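# Stow earphones in the chest drawer and close it

## Task

Place the coiled earphones inside the small chest's open drawer and afterwards push that drawer closed, keeping the chest standing upright in its original spot.

## Robot and tools

Robot: two six-joint arms with parallel grippers, left_arm and right_arm. Neither base is rotated relative to the scene. In the scene frame (origin level with the table top, midway between the bases; +x out over the table, +z up, left_arm on the +y side) left_arm's base sits at (0, +0.300, 0) m and right_arm's at (0, -0.300, 0) m. The names do not match image sides.

Rows. Every command row has 14 numbers: left_arm's six joints plus its opening, then right_arm's six joints plus its opening. Within each arm the joint order is unusual and must be followed strictly: wrist yaw, waist, wrist roll, shoulder, wrist pitch, elbow. Joint values are absolute target angles in radians (not offsets). Nominal ranges: waist -2.618 to 3.054, shoulder 0.000 to 3.142, elbow 0.000 to 3.142, wrist pitch -1.571 to 1.571, wrist yaw -1.571 to 1.571, wrist roll -2.094 to 2.094. True ends may differ by up to 0.059; a target beyond an end by more than that (and beyond the current angle) is rejected, and a target past the real end is clipped, sometimes reported as "joint sent to its limit". Opening is a command on a -1 (closed) to +1 (fully open) scale. Even if one arm should stay still, fill its seven numbers: repeat its "Joint targets" angles and its current gripper command, since 0 is a real half-open command.

execute_actions: "actions" is a list of actions; each action is a table of up to 15 rows, one row per 1/30 s control step, and a table with fewer rows keeps its final row until 15 steps (0.5 s) pass. An empty list just reports state. "cameras" selects images: omitted, null or ["all"] gives all; [] gives none; an unknown name voids the call. Per step, each joint target is kept within 0.339 rad of the measured angle for waist, shoulder and elbow and 2.2 rad for the wrist joints, and if an arm's targets would put its gripper over 200 mm from where it is, that arm's targets are pulled back. So far targets need several actions; resend what remains.

move: "target" is one 14-number row or a list of up to 15 rows, all absolute joint angles plus openings, sharing at most 10 s (longer paths stop short). All joints move together so the hand traces a curve; no collision avoidance. "speed" in rad/s (0.01 to 12.57, default 0.5) caps the joint with the longest way, one value or one per target. "blend" in rad rounds corners in a list (default 0 = stop at each). "opening_speed" (0.2 or more per second on the -1..+1 scale) ramps the grippers. Finger values of the first row are sent at once; finger changes in later rows are applied only after arriving and coming to rest. "blocking": false returns after about 0.5 s while the move continues; a new move replaces it. The result adds a "move:" line: done, off_target (resting more than 0.035 rad away), moving, held, fault, and maybe limits=held. Neither done nor off_target tells you about contact. Faster moves and targets deeper past a contact hit and press harder.

wait: "seconds" 0 to 10; arms keep their last command; a running move goes on and the wait ends early when it finishes.
stop: brakes a running move; fast motion needs more room.
zoom_image: "camera" is cam_left_wrist or cam_right_wrist, "region" [x0, y0, x1, y1] in pixels of that camera's most recent image, at most 504 by 504, top-left origin.
finished_scene: "scene" is the current scene number; ends the scene irreversibly. Call it only once the earphones are in and the drawer is shut, with nothing held.

Results. end_effector_position (m) and end_effector_quat_wxyz are given in that arm's own base frame, and may be a few cm off, more at long reach. The position is the point between the pads, about 1 cm short of the fingertips; fingers point along gripper +z and close along its y. Joint positions and Joint velocities have one block per arm in the joint order above; each block ends with the finger gap in metres (0.093 fully open) and its rate. "Joint targets" are the angles now being driven toward; "Tool commands" shows gripper commands. "joint command not followed" means a clearance check altered that arm's targets. Joint torques use the same order, positive toward larger angles, include gravity and have offsets; numbers 2, 4 and 6 wrap at ±28 N m. Action calls also list some intermediate joint readings. Friction and load can leave joints short of or beyond targets; tiny turns may not happen.

Gripping. grip_measured reads the motor on the -1..+1 scale: pads meet near -0.94, and each millimetre of object width adds about 0.0208; readings may sit up to 0.02 high. Fingers are spring-driven, so after contact the reading keeps moving toward the command. For a firm hold on something rigid, command about 0.24 below the reading for its width; soft or round items like coiled earphones may need a lower number. Keep sending that number while holding; release with a value well above the width reading. Sending -1 always rests below -0.94, so it does not prove a grasp. Pads push about 50 to 65 N.

Cameras: cam_left_wrist and cam_right_wrist, both 672x504, mounted on the hands; calibration (pinhole with radial distortion, poses relative to the carrying arm's base) comes with the setup and may lag during motion.

Avoid: dropping or releasing things while moving, slamming the drawer, hard impacts or heavy pushes, tipping or shifting the chest, knocking anything off the table, and any contact or pinching between the two arms (one gripper closing on the other's fingers counts). Heavy loads, long stretches or pushing at unreachable poses heat motors: MOTOR HOT at 75 °C, at 90 °C the arm folds and stops for the rest of the scene, at 100 °C it goes limp. Loose objects may occasionally get nudged by outside pushes.

Each tool is called after "Call:" in YAML: its name, and indented under it one key for each argument.

## Session

Call:
execute_actions:
  actions: []

Scene clock: 0.00 s.
left_arm: end_effector_position=(+0.2554, -0.1083, +0.3138) grip_measured=+1.000 end_effector_quat_wxyz=(+0.369, -0.183, +0.891, -0.192) | right_arm: end_effector_position=(+0.2874, +0.0569, +0.4232) grip_measured=+1.000 end_effector_quat_wxyz=(+0.481, +0.031, +0.850, +0.211)
Joint names: [wrist yaw, waist, wrist roll, shoulder, wrist pitch, elbow]
Joint positions: left_arm=[-0.17 -0.504 -0.831 1.025 -1.046 1.345 0.093] | right_arm=[-0.326 0.011 0.278 1.128 -1.055 1.691 0.093]
Joint velocities: within noise
Joint torques (N m): no reading
Heat: left arm: 35 °C; right arm: 35 °C.
Joint targets: left_arm=[-0.170 -0.504 -0.831 1.023 -1.049 1.352] | right_arm=[-0.326 0.011 0.279 1.127 -1.058 1.698]
Tool commands: left_gripper/opening=+1.0 right_gripper/opening=+1.0

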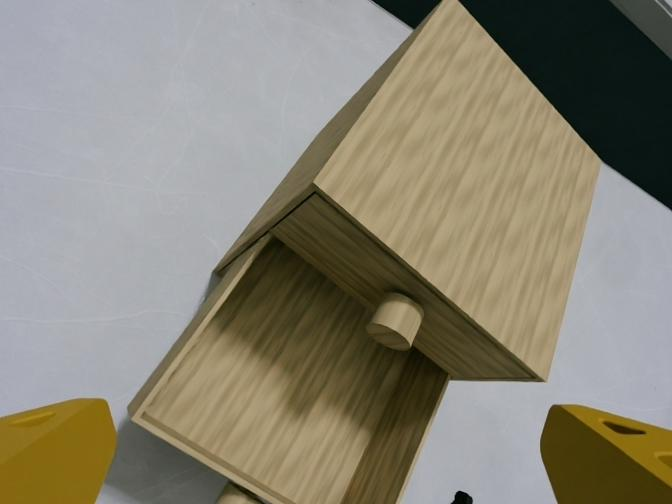

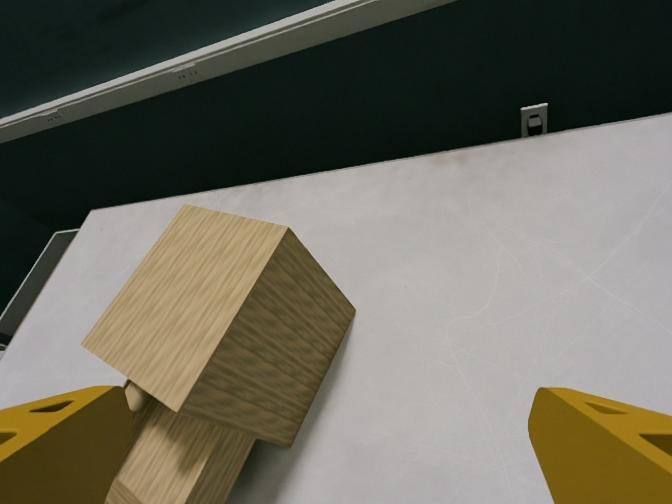

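Call:
move:
  target: [0,-1.1,0,1.87,-1.48,1.95,1,-0.326,-0.5,0.278,1.127,-1.058,1.698,1]
  speed: 0.9

Scene clock: 47.40 s.
left_arm: end_effector_position=(+0.1723, -0.3366, +0.2007) grip_measured=+1.000 end_effector_quat_wxyz=(+0.071, +0.518, +0.851, -0.039) | right_arm: end_effector_position=(+0.2791, -0.0890, +0.4232) grip_measured=+1.000 end_effector_quat_wxyz=(+0.519, +0.242, +0.816, +0.084)
Joint names: [wrist yaw, waist, wrist roll, shoulder, wrist pitch, elbow]
Joint positions: left_arm=[-0.008 -1.101 -0.007 1.869 -1.466 1.927 0.093] | right_arm=[-0.325 -0.493 0.278 1.128 -1.055 1.691 0.093]
Joint velocities: within noise
Joint torques (N m): left_arm=[0.02 0.13 0.09 -10.3 0.62 9.84] | right_arm=[0 -0.55 0.14 -2.15 1.73 7.8]
Heat: left arm: 40 °C; right arm: 35 °C.
Joint targets: left_arm=[0.000 -1.100 0.000 1.870 -1.480 1.950] | right_arm=[-0.326 -0.500 0.278 1.127 -1.058 1.698]
move: done
camera_calibration:
cam_left_wrist: T_world_to_cam=[[-0.866018, -0.499098, -0.0302426, -0.0132162], [-0.485341, 0.824522, 0.290875, 0.339736], [-0.120239, 0.26658, -0.956283, 0.390428], [0, 0, 0, 1]] pos_world=[0.200387, -0.390796, 0.27414]
cam_right_wrist: T_world_to_cam=[[-0.30459, -0.878875, -0.367157, 0.160375], [-0.689506, 0.469392, -0.551591, 0.506125], [0.65712, 0.0851476, -0.748962, 0.226242], [0, 0, 0, 1]] pos_world=[0.249157, -0.115886, 0.507503]

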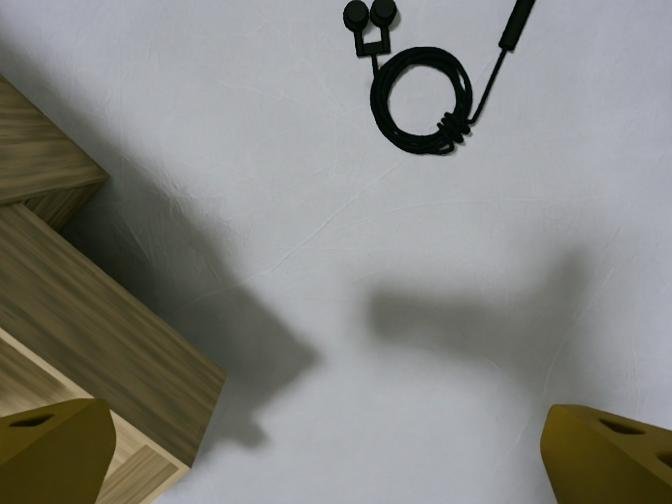

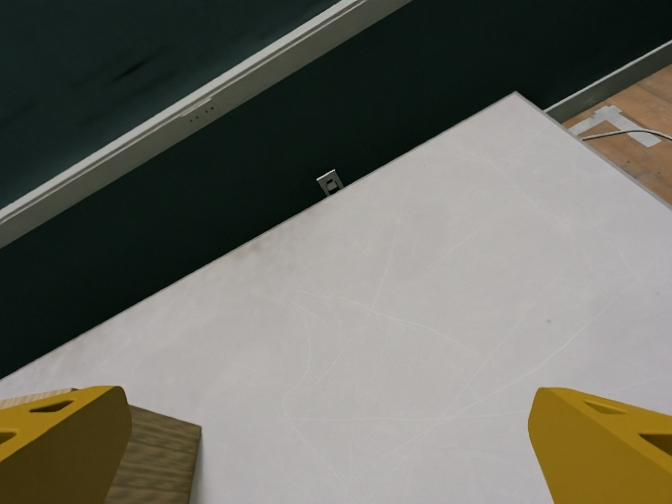

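Call:
move:
  target: [0,-1.134,0,2.216,-1.255,1.985,-0.2,-0.326,-0.5,0.278,1.127,-1.058,1.698,1]
  speed: 0.8
  cameras: ["cam_left_wrist"]

Scene clock: 70.93 s.
left_arm: end_effector_position=(+0.1898, -0.3987, +0.0766) grip_measured=-0.198 end_effector_quat_wxyz=(+0.018, +0.532, +0.846, -0.007) | right_arm: end_effector_position=(+0.2791, -0.0890, +0.4232) grip_measured=+1.000 end_effector_quat_wxyz=(+0.519, +0.242, +0.816, +0.084)
Joint names: [wrist yaw, waist, wrist roll, shoulder, wrist pitch, elbow]
Joint positions: left_arm=[-0.007 -1.129 -0.006 2.221 -1.273 1.962 0.036] | right_arm=[-0.325 -0.493 0.278 1.128 -1.055 1.691 0.093]
Joint velocities: within noise
Joint torques (N m): left_arm=[0.01 -0.59 0.1 -14.39 0.65 9.95] | right_arm=[0 -0.59 0.13 -2.14 1.75 7.76]
Heat: left arm: 41 °C; right arm: 36 °C.
Joint targets: left_arm=[0.000 -1.134 0.000 2.216 -1.255 1.985] | right_arm=[-0.326 -0.500 0.278 1.127 -1.058 1.698]
move: done
camera_calibration:
cam_left_wrist: T_world_to_cam=[[-0.881955, -0.469997, -0.035469, -0.0177901], [-0.44232, 0.799323, 0.406738, 0.408522], [-0.162815, 0.374414, -0.912856, 0.338181], [0, 0, 0, 1]] pos_world=[0.220068, -0.461521, 0.141918]
Images, in order (width x height): cam_left_wrist 672x504.

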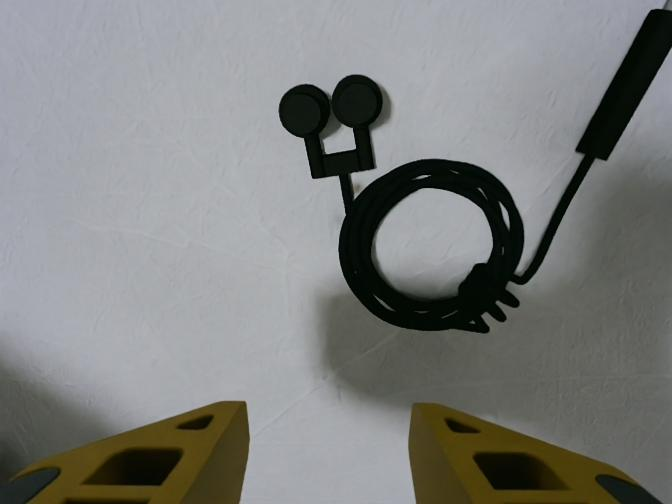

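Call:
move:
  target: [0,-1.143,0,2.305,-1.052,1.871,-0.2,-0.326,-0.5,0.278,1.127,-1.058,1.698,1]
  speed: 0.3
  cameras: ["cam_left_wrist"]

Scene clock: 79.67 s.
left_arm: end_effector_position=(+0.1963, -0.4199, +0.0266) grip_measured=-0.198 end_effector_quat_wxyz=(+0.038, +0.535, +0.844, -0.020) | right_arm: end_effector_position=(+0.2791, -0.0890, +0.4232) grip_measured=+1.000 end_effector_quat_wxyz=(+0.519, +0.242, +0.816, +0.084)
Joint names: [wrist yaw, waist, wrist roll, shoulder, wrist pitch, elbow]
Joint positions: left_arm=[-0.007 -1.136 -0.006 2.292 -1.07 1.877 0.036] | right_arm=[-0.325 -0.493 0.278 1.128 -1.055 1.691 0.093]
Joint velocities: within noise
Joint torques (N m): left_arm=[-0.02 -0.72 0.1 -13.19 0.73 7.09] | right_arm=[0 -0.59 0.17 -2.25 1.74 7.84]
Heat: left arm: 44 °C; right arm: 37 °C.
Joint targets: left_arm=[0.000 -1.143 0.000 2.305 -1.052 1.871] | right_arm=[-0.326 -0.500 0.278 1.127 -1.058 1.698]
move: done
camera_calibration:
cam_left_wrist: T_world_to_cam=[[-0.884511, -0.465335, -0.0332194, -0.0214079], [-0.444441, 0.818864, 0.363227, 0.458492], [-0.14182, 0.336042, -0.931108, 0.281727], [0, 0, 0, 1]] pos_world=[0.224792, -0.480077, 0.0950704]
Images, in order (width x height): cam_left_wrist 672x504.

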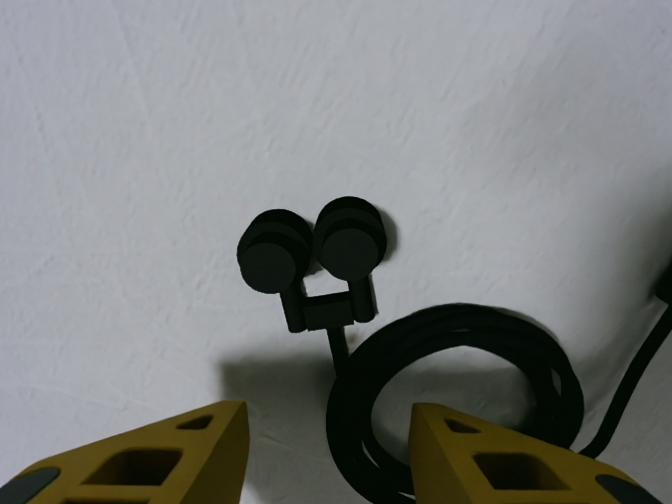

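Call:
move:
  target: [0,-1.141,0,2.274,-0.972,1.775,-0.2,-0.326,-0.5,0.278,1.127,-1.058,1.698,1]
  speed: 0.2
  cameras: ["cam_left_wrist"]

Scene clock: 87.73 s.
left_arm: end_effector_position=(+0.1938, -0.4149, +0.0137) grip_measured=-0.198 end_effector_quat_wxyz=(+0.039, +0.535, +0.844, -0.021) | right_arm: end_effector_position=(+0.2791, -0.0890, +0.4232) grip_measured=+1.000 end_effector_quat_wxyz=(+0.519, +0.242, +0.816, +0.084)
Joint names: [wrist yaw, waist, wrist roll, shoulder, wrist pitch, elbow]
Joint positions: left_arm=[-0.006 -1.136 -0.005 2.277 -1.004 1.799 0.036] | right_arm=[-0.325 -0.493 0.278 1.128 -1.055 1.691 0.093]
Joint velocities: within noise
Joint torques (N m): left_arm=[-0.03 -0.43 0.09 -14.45 0.9 5.24] | right_arm=[0.02 -0.55 0.15 -2.1 1.75 7.72]
Heat: left arm: 45 °C; right arm: 37 °C.
Joint targets: left_arm=[0.000 -1.141 0.000 2.274 -0.972 1.775] | right_arm=[-0.326 -0.500 0.278 1.127 -1.058 1.698]
move: done
camera_calibration:
cam_left_wrist: T_world_to_cam=[[-0.884848, -0.464753, -0.0323701, -0.021384], [-0.443996, 0.820204, 0.360738, 0.458552], [-0.141104, 0.33357, -0.932105, 0.266581], [0, 0, 0, 1]] pos_world=[0.222289, -0.474968, 0.0823728]
Images, in order (width x height): cam_left_wrist 672x504.

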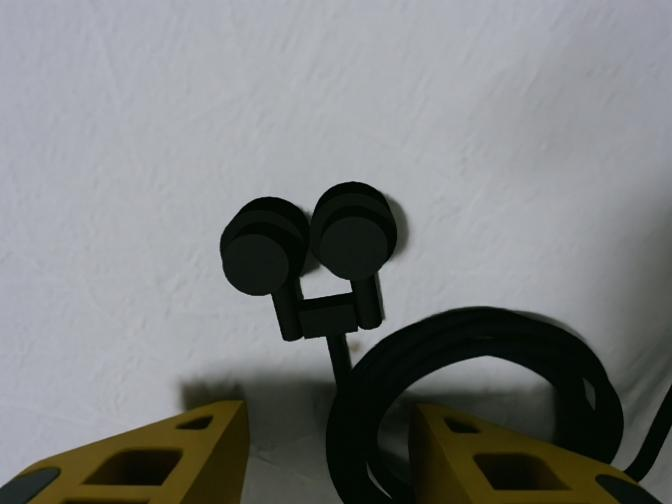

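Call:
move:
  target:
    - [0,-1.141,0,2.274,-0.955,1.745,-0.2,-0.326,-0.5,0.278,1.127,-1.058,1.698,1]
    - [0,-1.141,0,2.274,-0.955,1.745,-1,-0.326,-0.5,0.278,1.127,-1.058,1.698,1]
  speed: 0.2
  opening_speed: 0.8
  cameras: ["cam_left_wrist"]

Scene clock: 93.27 s.
left_arm: end_effector_position=(+0.1911, -0.4174, +0.0134) grip_measured=-0.963 end_effector_quat_wxyz=(+0.043, +0.536, +0.842, -0.033) | right_arm: end_effector_position=(+0.2791, -0.0890, +0.4232) grip_measured=+1.000 end_effector_quat_wxyz=(+0.519, +0.242, +0.816, +0.084)
Joint names: [wrist yaw, waist, wrist roll, shoulder, wrist pitch, elbow]
Joint positions: left_arm=[0.009 -1.138 -0.005 2.264 -0.974 1.774 0] | right_arm=[-0.325 -0.493 0.278 1.128 -1.055 1.691 0.093]
Joint velocities: within noise
Joint torques (N m): left_arm=[-0.16 -0.32 0.1 -13.09 0.79 4.75] | right_arm=[0 -0.64 0.16 -2.19 1.72 7.82]
Heat: left arm: 45 °C; right arm: 37 °C.
Joint targets: left_arm=[0.000 -1.141 0.000 2.274 -0.955 1.745] | right_arm=[-0.326 -0.500 0.278 1.127 -1.058 1.698]
move: done
camera_calibration:
cam_left_wrist: T_world_to_cam=[[-0.886915, -0.461629, -0.0167427, -0.0235174], [-0.438543, 0.830068, 0.34448, 0.46264], [-0.145124, 0.312867, -0.938644, 0.258932], [0, 0, 0, 1]] pos_world=[0.219607, -0.475891, 0.0832814]
Images, in order (width x height): cam_left_wrist 672x504.

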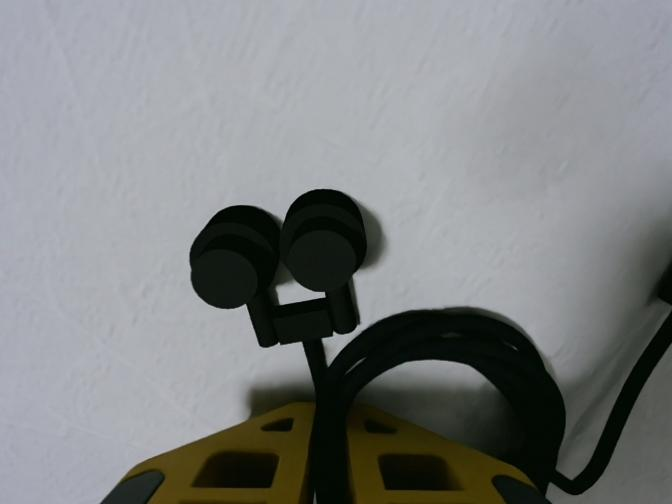

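Call:
move:
  target:
    - [0,-1.141,0,1.9,-1.4,1.95,-1,-0.326,-0.5,0.278,1.127,-1.058,1.698,1]
    - [-0.35,-0.7,0,1.335,-1.11,1.46,-1,-0.326,-0.5,0.278,1.127,-1.058,1.698,1]
  speed: [0.5,0.6]
  blend: 0.1
  cameras: ["cam_left_wrist"]

Scene clock: 108.87 s.
left_arm: end_effector_position=(+0.2808, -0.1658, +0.2642) grip_measured=-0.963 end_effector_quat_wxyz=(+0.314, +0.281, +0.905, +0.056) | right_arm: end_effector_position=(+0.2791, -0.0890, +0.4232) grip_measured=+1.000 end_effector_quat_wxyz=(+0.519, +0.242, +0.816, +0.084)
Joint names: [wrist yaw, waist, wrist roll, shoulder, wrist pitch, elbow]
Joint positions: left_arm=[-0.338 -0.705 -0.005 1.344 -1.129 1.469 0] | right_arm=[-0.325 -0.493 0.278 1.128 -1.055 1.691 0.093]
Joint velocities: within noise
Joint torques (N m): left_arm=[-0.4 0.51 0.07 -6.19 1.65 7.28] | right_arm=[0 -0.59 0.17 -2.11 1.75 7.75]
Heat: left arm: 46 °C; right arm: 38 °C.
Joint targets: left_arm=[-0.350 -0.700 0.000 1.335 -1.110 1.460] | right_arm=[-0.326 -0.500 0.278 1.127 -1.058 1.698]
move: done
camera_calibration:
cam_left_wrist: T_world_to_cam=[[-0.42804, -0.859504, -0.279349, 0.0510448], [-0.866585, 0.478074, -0.143094, 0.397511], [0.256539, 0.18083, -0.949467, 0.296811], [0, 0, 0, 1]] pos_world=[0.290183, -0.199838, 0.352953]
Images, in order (width x height): cam_left_wrist 672x504.

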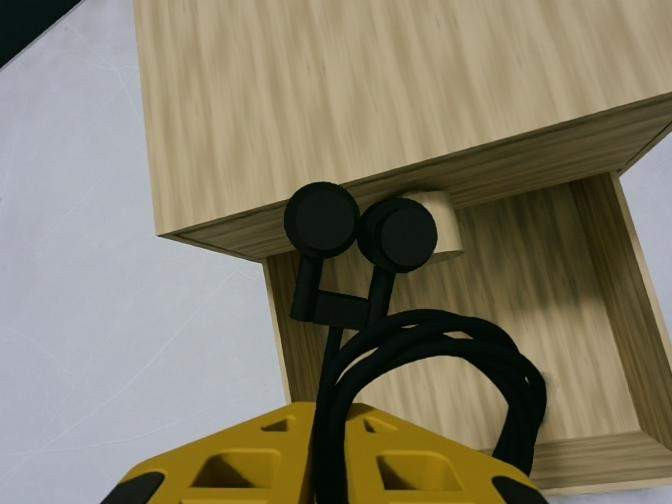

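Call:
move:
  target: [-0.13,-0.55,-0.241,1.292,-1.085,1.28,-1,-0.326,-0.5,0.278,1.127,-1.058,1.698,1]
  speed: 0.4
  cameras: ["cam_left_wrist"]

Scene clock: 131.37 s.
left_arm: end_effector_position=(+0.2687, -0.1398, +0.2046) grip_measured=-0.963 end_effector_quat_wxyz=(+0.227, +0.142, +0.963, -0.022) | right_arm: end_effector_position=(+0.2791, -0.0890, +0.4232) grip_measured=+1.000 end_effector_quat_wxyz=(+0.519, +0.242, +0.816, +0.084)
Joint names: [wrist yaw, waist, wrist roll, shoulder, wrist pitch, elbow]
Joint positions: left_arm=[-0.138 -0.557 -0.234 1.313 -1.104 1.287 0] | right_arm=[-0.325 -0.493 0.278 1.128 -1.055 1.691 0.093]
Joint velocities: within noise
Joint torques (N m): left_arm=[-0.09 0.75 -0.05 -7.08 1.43 7.66] | right_arm=[-0.02 -0.64 0.14 -2.13 1.73 7.73]
Heat: left arm: 42 °C; right arm: 38 °C.
Joint targets: left_arm=[-0.130 -0.550 -0.241 1.292 -1.085 1.280] | right_arm=[-0.326 -0.500 0.278 1.127 -1.058 1.698]
move: done
camera_calibration:
cam_left_wrist: T_world_to_cam=[[-0.234365, -0.97164, -0.0314514, -0.0669872], [-0.972098, 0.23456, -0.00259832, 0.331593], [0.00990185, 0.0299648, -0.999502, 0.294103], [0, 0, 0, 1]] pos_world=[0.30373, -0.151679, 0.292711]
Images, in order (width x height): cam_left_wrist 672x504.

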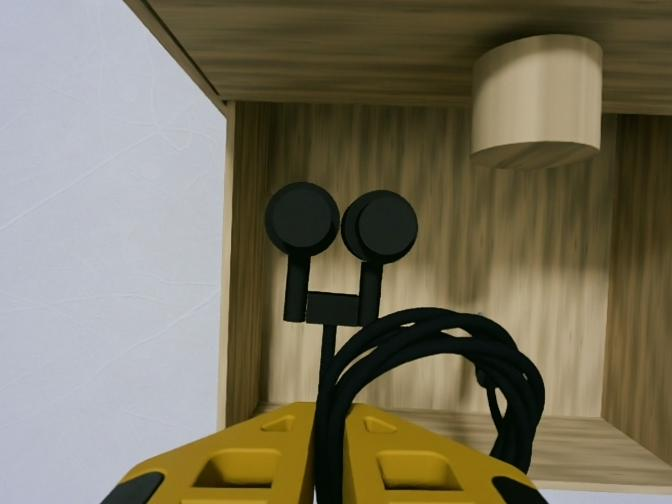

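Call:
move:
  target: [-0.13,-0.57,-0.241,1.277,-0.78,0.975,-1,-0.326,-0.5,0.278,1.127,-1.058,1.698,1]
  speed: 0.25
  cameras: ["cam_left_wrist"]

Scene clock: 139.90 s.
left_arm: end_effector_position=(+0.2713, -0.1439, +0.1324) grip_measured=-0.963 end_effector_quat_wxyz=(+0.233, +0.143, +0.961, -0.026) | right_arm: end_effector_position=(+0.2791, -0.0890, +0.4232) grip_measured=+1.000 end_effector_quat_wxyz=(+0.519, +0.242, +0.816, +0.084)
Joint names: [wrist yaw, waist, wrist roll, shoulder, wrist pitch, elbow]
Joint positions: left_arm=[-0.136 -0.562 -0.235 1.298 -0.8 0.982 0] | right_arm=[-0.325 -0.493 0.278 1.128 -1.055 1.691 0.093]
Joint velocities: within noise
Joint torques (N m): left_arm=[-0.12 -0.77 -0.04 -7.06 1.45 7.82] | right_arm=[-0.01 -0.62 0.14 -2.1 1.72 7.82]
Heat: left arm: 41 °C; right arm: 39 °C.
Joint targets: left_arm=[-0.130 -0.570 -0.241 1.277 -0.780 0.975] | right_arm=[-0.326 -0.500 0.278 1.127 -1.058 1.698]
move: done
camera_calibration:
cam_left_wrist: T_world_to_cam=[[-0.239143, -0.970673, -0.0245742, -0.072055], [-0.970752, 0.239563, -0.0158088, 0.336998], [0.0212322, 0.0200749, -0.999573, 0.217539], [0, 0, 0, 1]] pos_world=[0.305291, -0.155041, 0.221003]
Images, in order (width x height): cam_left_wrist 672x504.

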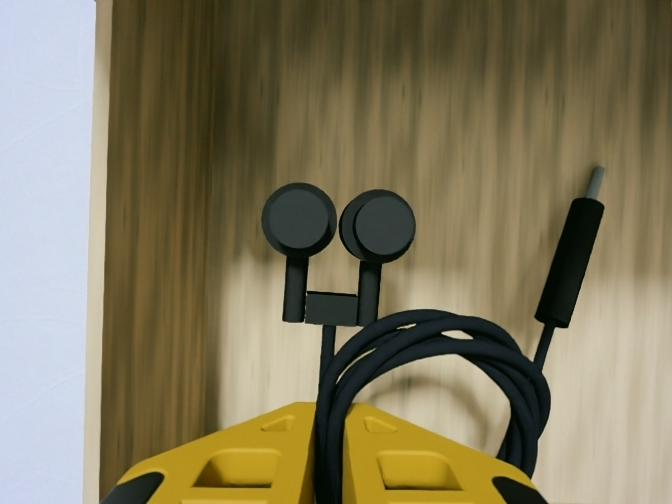

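Call:
move:
  target: [-0.13,-0.57,-0.241,1.277,-0.683,0.878,-1,-0.326,-0.5,0.278,1.127,-1.058,1.698,1]
  speed: 0.15
  cameras: ["cam_left_wrist"]

Scene clock: 145.03 s.
left_arm: end_effector_position=(+0.2736, -0.1454, +0.1162) grip_measured=-0.963 end_effector_quat_wxyz=(+0.249, +0.141, +0.958, -0.033) | right_arm: end_effector_position=(+0.2791, -0.0890, +0.4232) grip_measured=+1.000 end_effector_quat_wxyz=(+0.519, +0.242, +0.816, +0.084)
Joint names: [wrist yaw, waist, wrist roll, shoulder, wrist pitch, elbow]
Joint positions: left_arm=[-0.136 -0.562 -0.236 1.287 -0.687 0.894 0] | right_arm=[-0.325 -0.493 0.278 1.128 -1.055 1.691 0.093]
Joint velocities: within noise
Joint torques (N m): left_arm=[-0.11 -0.72 -0.02 -5.91 1.38 7.06] | right_arm=[-0.01 -0.57 0.15 -2.17 1.76 7.88]
Heat: left arm: 41 °C; right arm: 39 °C.
Joint targets: left_arm=[-0.130 -0.570 -0.241 1.277 -0.683 0.878] | right_arm=[-0.326 -0.500 0.278 1.127 -1.058 1.698]
move: done
camera_calibration:
cam_left_wrist: T_world_to_cam=[[-0.237922, -0.971199, -0.0128795, -0.0751213], [-0.969921, 0.23827, -0.0498114, 0.342846], [0.0514456, 0.000640829, -0.998676, 0.190123], [0, 0, 0, 1]] pos_world=[0.304879, -0.154769, 0.205981]
Images, in order (width x height): cam_left_wrist 672x504.

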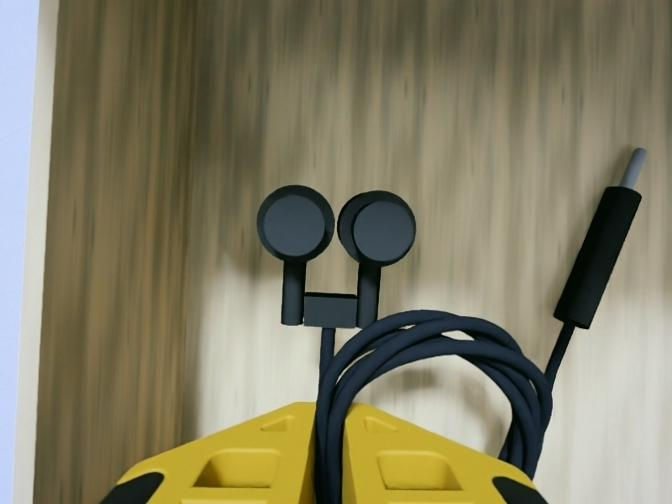

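Call:
move:
  target:
    - [-0.13,-0.57,-0.241,1.277,-0.645,0.82,-1,-0.326,-0.5,0.278,1.127,-1.058,1.698,1]
    - [-0.13,-0.57,-0.241,1.277,-0.645,0.82,-0.65,-0.326,-0.5,0.278,1.127,-1.058,1.698,1]
  speed: 0.12
  opening_speed: 0.3
  cameras: ["cam_left_wrist"]

Scene clock: 150.87 s.
left_arm: end_effector_position=(+0.2783, -0.1498, +0.1143) grip_measured=-0.652 end_effector_quat_wxyz=(+0.273, +0.140, +0.951, -0.045) | right_arm: end_effector_position=(+0.2791, -0.0890, +0.4232) grip_measured=+1.000 end_effector_quat_wxyz=(+0.519, +0.242, +0.816, +0.084)
Joint names: [wrist yaw, waist, wrist roll, shoulder, wrist pitch, elbow]
Joint positions: left_arm=[-0.135 -0.565 -0.236 1.271 -0.602 0.849 0.014] | right_arm=[-0.325 -0.493 0.278 1.128 -1.055 1.691 0.093]
Joint velocities: within noise
Joint torques (N m): left_arm=[-0.13 -0.43 -0.03 -4.36 1.03 5.93] | right_arm=[0.01 -0.62 0.16 -2.15 1.73 7.83]
Heat: left arm: 41 °C; right arm: 39 °C.
Joint targets: left_arm=[-0.130 -0.570 -0.241 1.277 -0.645 0.820] | right_arm=[-0.326 -0.500 0.278 1.127 -1.058 1.698]
move: off_target (left_arm); left_arm: the wrist pitch is farthest, 0.043 rad from its target
camera_calibration:
cam_left_wrist: T_world_to_cam=[[-0.241475, -0.970389, 0.0058792, -0.0792818], [-0.965512, 0.239645, -0.101772, 0.353302], [0.0973498, -0.0302519, -0.99479, 0.170102], [0, 0, 0, 1]] pos_world=[0.305414, -0.156455, 0.205639]
Images, in order (width x height): cam_left_wrist 672x504.

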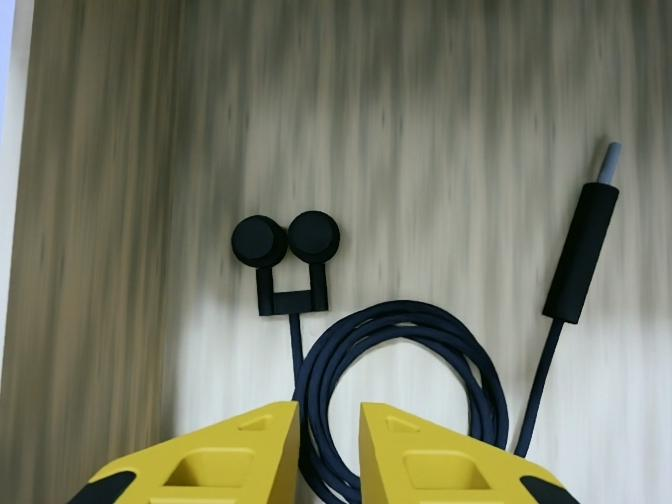

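Call:
move:
  target:
    - [-0.13,-0.57,-0.241,1.277,-0.66,0.86,-0.5,-0.326,-0.5,0.278,1.127,-1.058,1.698,1]
    - [-0.13,-0.57,-0.241,1.277,-0.80,0.995,-0.5,-0.326,-0.5,0.278,1.127,-1.058,1.698,1]
    - [-0.13,-0.57,-0.241,1.262,-1.085,1.4,-0.5,-0.326,-0.5,0.278,1.127,-1.058,1.698,1]
  speed: [0.15,0.3,0.6]
  blend: 0.05
  cameras: ["cam_left_wrist"]

Scene clock: 157.37 s.
left_arm: end_effector_position=(+0.2798, -0.1513, +0.2554) grip_measured=-0.502 end_effector_quat_wxyz=(+0.302, +0.136, +0.942, -0.059) | right_arm: end_effector_position=(+0.2791, -0.0890, +0.4232) grip_measured=+1.000 end_effector_quat_wxyz=(+0.519, +0.242, +0.816, +0.084)
Joint names: [wrist yaw, waist, wrist roll, shoulder, wrist pitch, elbow]
Joint positions: left_arm=[-0.133 -0.566 -0.236 1.271 -1.07 1.382 0.021] | right_arm=[-0.325 -0.493 0.278 1.128 -1.055 1.691 0.093]
Joint velocities: within noise
Joint torques (N m): left_arm=[-0.13 -0.46 -0.03 -5.55 1.41 10.17] | right_arm=[0.02 -0.65 0.15 -2.1 1.75 7.88]
Heat: left arm: 41 °C; right arm: 39 °C.
Joint targets: left_arm=[-0.130 -0.570 -0.241 1.262 -1.085 1.400] | right_arm=[-0.326 -0.500 0.278 1.127 -1.058 1.698]
move: done; blend cut to 0.02 rad at target 1
camera_calibration:
cam_left_wrist: T_world_to_cam=[[-0.243915, -0.969382, 0.0283601, -0.0861466], [-0.957949, 0.236275, -0.162811, 0.382363], [0.151125, -0.0668796, -0.98625, 0.287531], [0, 0, 0, 1]] pos_world=[0.301819, -0.154622, 0.348273]
Images, in order (width x height): cam_left_wrist 672x504.

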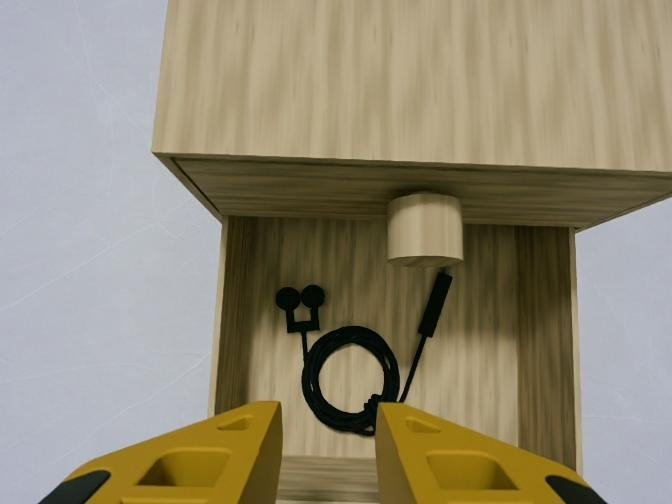

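Call:
move:
  target:
    - [0,-0.8,0,0.857,-1.154,1.111,-1,-0.326,-0.5,0.278,1.127,-1.058,1.698,1]
    - [0,-0.8,0,0.70,-0.755,0.555,-1,-0.326,-0.5,0.278,1.127,-1.058,1.698,1]
  speed: [0.7,0.4]
  opening_speed: 1
  cameras: ["cam_left_wrist"]

Scene clock: 189.87 s.
left_arm: end_effector_position=(+0.1537, -0.1542, +0.1162) grip_measured=-0.973 end_effector_quat_wxyz=(+0.297, +0.362, +0.876, -0.121) | right_arm: end_effector_position=(+0.2791, -0.0890, +0.4232) grip_measured=+1.000 end_effector_quat_wxyz=(+0.519, +0.242, +0.816, +0.084)
Joint names: [wrist yaw, waist, wrist roll, shoulder, wrist pitch, elbow]
Joint positions: left_arm=[-0.008 -0.793 -0.007 0.708 -0.772 0.562 0] | right_arm=[-0.325 -0.493 0.278 1.128 -1.055 1.691 0.093]
Joint velocities: within noise
Joint torques (N m): left_arm=[0 -0.72 0.1 -0.9 1.83 8.21] | right_arm=[-0.03 -0.61 0.13 -2.19 1.73 7.77]
Heat: left arm: 45 °C; right arm: 40 °C.
Joint targets: left_arm=[0.000 -0.800 0.000 0.700 -0.755 0.555] | right_arm=[-0.326 -0.500 0.278 1.127 -1.058 1.698]
move: done
camera_calibration:
cam_left_wrist: T_world_to_cam=[[-0.668504, -0.743707, -0.0013091, -0.0122117], [-0.72967, 0.656224, -0.192229, 0.272764], [0.143821, -0.127551, -0.981349, 0.16034], [0, 0, 0, 1]] pos_world=[0.167804, -0.167625, 0.209767]
Images, in order (width x height): cam_left_wrist 672x504.

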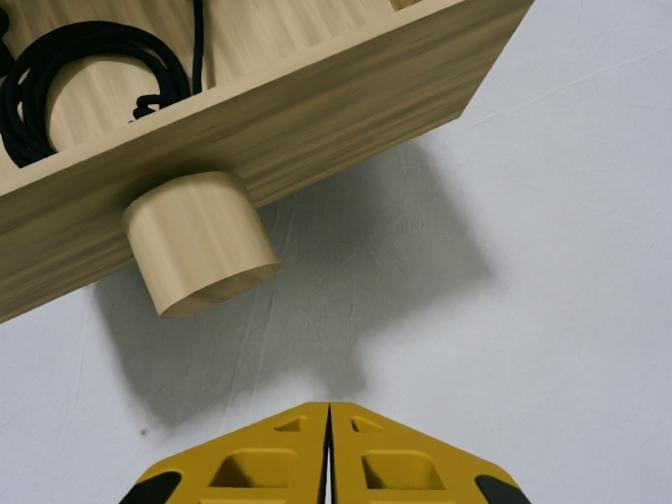

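Call:
move:
  target:
    - [0,-0.752,0,0.70,-0.755,0.555,-1,-0.326,-0.5,0.278,1.127,-1.058,1.698,1]
    - [0,-0.66,0,0.956,-0.574,0.63,-1,-0.326,-0.5,0.278,1.127,-1.058,1.698,1]
    - [0,-0.594,0,1.2,-0.452,0.752,-1,-0.326,-0.5,0.278,1.127,-1.058,1.698,1]
  speed: [0.3,0.2,0.25]
  blend: 0.02
  cameras: ["cam_left_wrist"]

Scene clock: 201.33 s.
left_arm: end_effector_position=(+0.2551, -0.1760, +0.1055) grip_measured=-0.973 end_effector_quat_wxyz=(+0.293, +0.280, +0.910, -0.094) | right_arm: end_effector_position=(+0.2791, -0.0890, +0.4232) grip_measured=+1.000 end_effector_quat_wxyz=(+0.519, +0.242, +0.816, +0.084)
Joint names: [wrist yaw, waist, wrist roll, shoulder, wrist pitch, elbow]
Joint positions: left_arm=[0.003 -0.602 -0.006 1.192 -0.479 0.725 0] | right_arm=[-0.325 -0.493 0.278 1.128 -1.055 1.691 0.093]
Joint velocities: within noise
Joint torques (N m): left_arm=[-0.11 0.83 0.1 -3.4 1.84 11.32] | right_arm=[-0.01 -0.54 0.15 -2.15 1.74 7.76]
Heat: left arm: 46 °C; right arm: 40 °C.
Joint targets: left_arm=[0.000 -0.594 0.000 1.200 -0.452 0.752] | right_arm=[-0.326 -0.500 0.278 1.127 -1.058 1.698]
move: done
camera_calibration:
cam_left_wrist: T_world_to_cam=[[-0.521064, -0.8535, 0.0055202, -0.018352], [-0.842325, 0.513177, -0.164735, 0.359589], [0.137768, -0.0904872, -0.986322, 0.14108], [0, 0, 0, 1]] pos_world=[0.273892, -0.18743, 0.198489]
Images, in order (width x height): cam_left_wrist 672x504.

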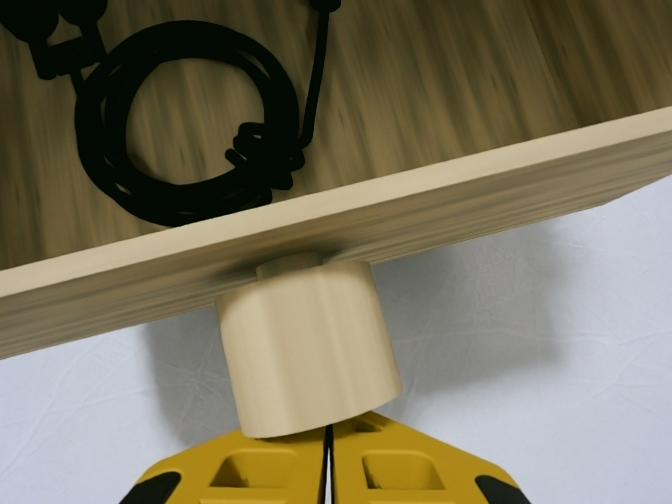

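Call:
move:
  target: [0,-0.54,0,1.402,-0.40,0.925,-1,-0.326,-0.5,0.278,1.127,-1.058,1.698,1]
  speed: 0.2
  cameras: ["cam_left_wrist"]

Scene clock: 204.87 s.
left_arm: end_effector_position=(+0.3054, -0.1885, +0.1142) grip_measured=-0.973 end_effector_quat_wxyz=(+0.300, +0.257, +0.914, -0.087) | right_arm: end_effector_position=(+0.2791, -0.0890, +0.4232) grip_measured=+1.000 end_effector_quat_wxyz=(+0.519, +0.242, +0.816, +0.084)
Joint names: [wrist yaw, waist, wrist roll, shoulder, wrist pitch, elbow]
Joint positions: left_arm=[0.004 -0.551 -0.005 1.384 -0.439 0.888 0] | right_arm=[-0.325 -0.493 0.278 1.128 -1.055 1.691 0.093]
Joint velocities: within noise
Joint torques (N m): left_arm=[-0.12 1.18 0.08 -4.51 1.98 12.22] | right_arm=[-0.01 -0.55 0.15 -2.14 1.75 7.79]
Heat: left arm: 46 °C; right arm: 40 °C.
Joint targets: left_arm=[0.000 -0.540 0.000 1.402 -0.400 0.925] | right_arm=[-0.326 -0.500 0.278 1.127 -1.058 1.698]
move: off_target (left_arm); left_arm: the wrist pitch is farthest, 0.039 rad from its target
camera_calibration:
cam_left_wrist: T_world_to_cam=[[-0.478454, -0.878096, 0.005464, -0.0204905], [-0.864913, 0.470177, -0.175668, 0.409925], [0.151685, -0.088775, -0.984434, 0.137394], [0, 0, 0, 1]] pos_world=[0.323905, -0.198533, 0.207378]
Images, in order (width x height): cam_left_wrist 672x504.

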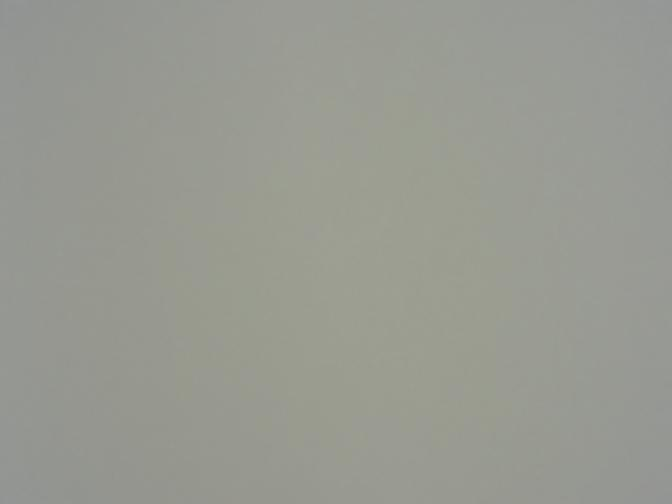

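Call:
move:
  target: [0,-0.594,0,1.2,-0.452,0.772,-1,-0.326,-0.5,0.278,1.127,-1.058,1.698,1]
  speed: 0.4
  cameras: ["cam_left_wrist"]

Scene clock: 209.27 s.
left_arm: end_effector_position=(+0.2751, -0.1837, +0.1265) grip_measured=-0.973 end_effector_quat_wxyz=(+0.325, +0.271, +0.900, -0.101) | right_arm: end_effector_position=(+0.2791, -0.0890, +0.4232) grip_measured=+1.000 end_effector_quat_wxyz=(+0.519, +0.242, +0.816, +0.084)
Joint names: [wrist yaw, waist, wrist roll, shoulder, wrist pitch, elbow]
Joint positions: left_arm=[0.003 -0.587 -0.004 1.215 -0.443 0.782 0] | right_arm=[-0.325 -0.493 0.278 1.128 -1.055 1.691 0.093]
Joint velocities: within noise
Joint torques (N m): left_arm=[-0.12 -0.72 0.08 -6.01 1.62 7.94] | right_arm=[0 -0.54 0.14 -2.15 1.73 7.8]
Heat: left arm: 47 °C; right arm: 40 °C.
Joint targets: left_arm=[0.000 -0.594 0.000 1.200 -0.452 0.772] | right_arm=[-0.326 -0.500 0.278 1.127 -1.058 1.698]
move: done
camera_calibration:
cam_left_wrist: T_world_to_cam=[[-0.50999, -0.860143, 0.0080372, -0.0192904], [-0.837357, 0.494298, -0.233459, 0.387687], [0.196835, -0.125792, -0.972333, 0.133751], [0, 0, 0, 1]] pos_world=[0.288468, -0.191401, 0.220715]
Images, in order (width x height): cam_left_wrist 672x504.

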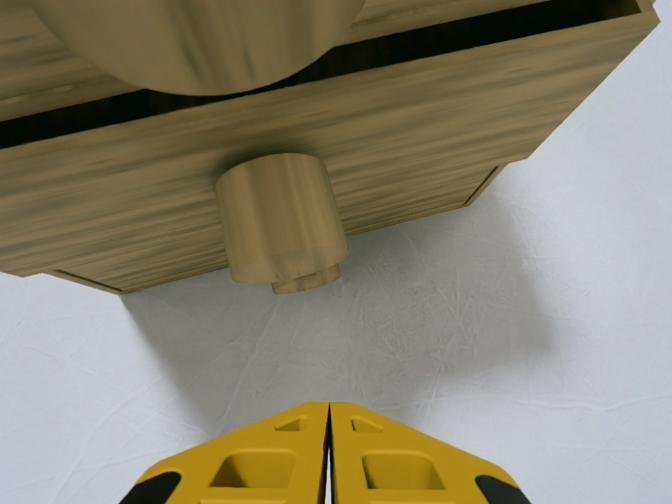

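Call:
move:
  target: [0,-0.565,0,1.146,0.24,0.438,-1,-0.326,-0.5,0.278,1.127,-1.058,1.698,1]
  speed: 0.6
  cameras: ["cam_left_wrist"]

Scene clock: 222.00 s.
left_arm: end_effector_position=(+0.2964, -0.1916, +0.1253) grip_measured=-0.973 end_effector_quat_wxyz=(+0.491, +0.241, +0.824, -0.147) | right_arm: end_effector_position=(+0.2791, -0.0890, +0.4232) grip_measured=+1.000 end_effector_quat_wxyz=(+0.519, +0.242, +0.816, +0.084)
Joint names: [wrist yaw, waist, wrist roll, shoulder, wrist pitch, elbow]
Joint positions: left_arm=[0.003 -0.572 -0.004 1.163 0.223 0.446 0] | right_arm=[-0.325 -0.493 0.278 1.128 -1.055 1.691 0.093]
Joint velocities: within noise
Joint torques (N m): left_arm=[-0.1 0.7 0.06 -5.57 2.27 7.73] | right_arm=[-0.01 -0.58 0.13 -2.14 1.74 7.86]
Heat: left arm: 46 °C; right arm: 40 °C.
Joint targets: left_arm=[0.000 -0.565 0.000 1.146 0.240 0.438] | right_arm=[-0.326 -0.500 0.278 1.127 -1.058 1.698]
move: done
camera_calibration:
cam_left_wrist: T_world_to_cam=[[-0.502823, -0.863973, 0.0268299, -0.0203509], [-0.712659, 0.396795, -0.578507, 0.396821], [0.489168, -0.310007, -0.815236, -0.0142195], [0, 0, 0, 1]] pos_world=[0.279521, -0.179447, 0.218518]
Images, in order (width x height): cam_left_wrist 672x504.

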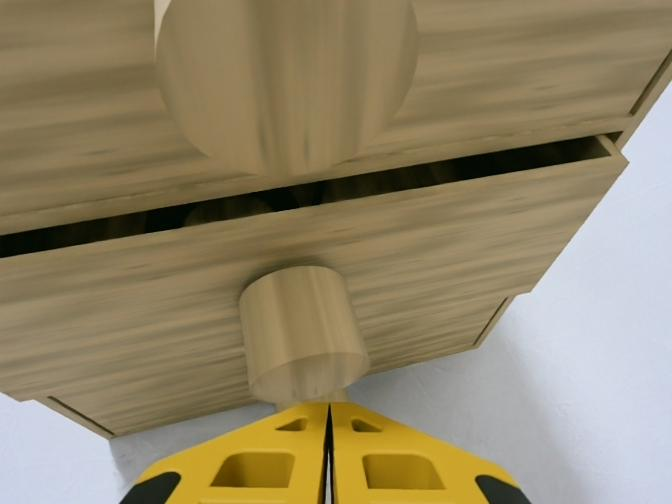

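Call:
move:
  target: [0,-0.548,0,1.329,0.33,0.535,-1,-0.326,-0.5,0.278,1.127,-1.058,1.698,1]
  speed: 0.15
  cameras: ["cam_left_wrist"]

Scene clock: 228.73 s.
left_arm: end_effector_position=(+0.3178, -0.2017, +0.1159) grip_measured=-0.973 end_effector_quat_wxyz=(+0.486, +0.239, +0.828, -0.145) | right_arm: end_effector_position=(+0.2791, -0.0890, +0.4232) grip_measured=+1.000 end_effector_quat_wxyz=(+0.519, +0.242, +0.816, +0.084)
Joint names: [wrist yaw, waist, wrist roll, shoulder, wrist pitch, elbow]
Joint positions: left_arm=[0.01 -0.561 -0.004 1.307 0.296 0.504 0] | right_arm=[-0.325 -0.493 0.278 1.128 -1.055 1.691 0.093]
Joint velocities: within noise
Joint torques (N m): left_arm=[-0.15 1.35 0.09 -2.92 2.42 11.47] | right_arm=[0.02 -0.59 0.14 -2.21 1.74 7.79]
Heat: left arm: 45 °C; right arm: 41 °C.
Joint targets: left_arm=[0.000 -0.548 0.000 1.329 0.330 0.535] | right_arm=[-0.326 -0.500 0.278 1.127 -1.058 1.698]
move: done
camera_calibration:
cam_left_wrist: T_world_to_cam=[[-0.497788, -0.866802, 0.0293545, -0.0205449], [-0.722429, 0.395675, -0.567043, 0.412181], [0.479899, -0.303474, -0.823165, -0.0302235], [0, 0, 0, 1]] pos_world=[0.302049, -0.19007, 0.209449]
Images, in order (width x height): cam_left_wrist 672x504.

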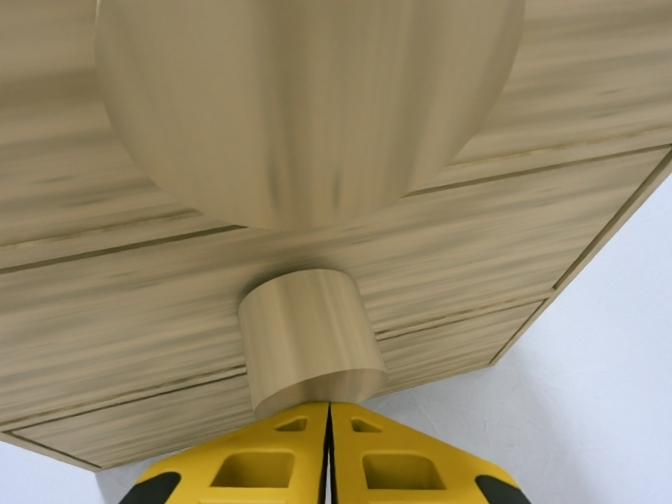

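Call:
move:
  target: [0,-0.57,0,1.05,0.23,0.42,-1,-0.326,-0.5,0.278,1.127,-1.058,1.698,1]
  speed: 0.5
  cameras: ["cam_left_wrist"]

Scene clock: 232.03 s.
left_arm: end_effector_position=(+0.2946, -0.1871, +0.1568) grip_measured=-0.973 end_effector_quat_wxyz=(+0.535, +0.231, +0.797, -0.160) | right_arm: end_effector_position=(+0.2791, -0.0890, +0.4232) grip_measured=+1.000 end_effector_quat_wxyz=(+0.519, +0.242, +0.816, +0.084)
Joint names: [wrist yaw, waist, wrist roll, shoulder, wrist pitch, elbow]
Joint positions: left_arm=[0.01 -0.561 -0.004 1.061 0.245 0.43 0] | right_arm=[-0.325 -0.493 0.278 1.128 -1.055 1.691 0.093]
Joint velocities: within noise
Joint torques (N m): left_arm=[-0.17 -0.9 0.05 -4.26 2.02 7.95] | right_arm=[-0.01 -0.61 0.14 -2.24 1.73 7.83]
Heat: left arm: 45 °C; right arm: 41 °C.
Joint targets: left_arm=[0.000 -0.570 0.000 1.050 0.230 0.420] | right_arm=[-0.326 -0.500 0.278 1.127 -1.058 1.698]
move: done
camera_calibration:
cam_left_wrist: T_world_to_cam=[[-0.501093, -0.864726, 0.0339942, -0.0199917], [-0.658756, 0.355674, -0.662975, 0.401647], [0.561201, -0.354606, -0.747869, -0.0263724], [0, 0, 0, 1]] pos_world=[0.26937, -0.169495, 0.247238]
Images, in order (width x height): cam_left_wrist 672x504.

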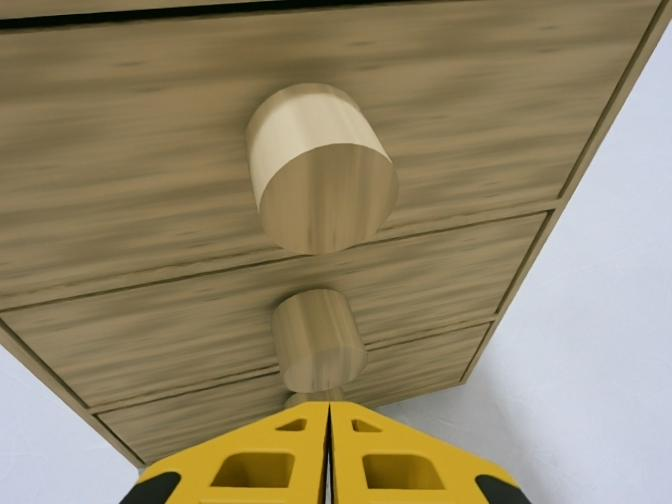

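Call:
finished_scene:
  scene: 1

The scene is finished: the task was done.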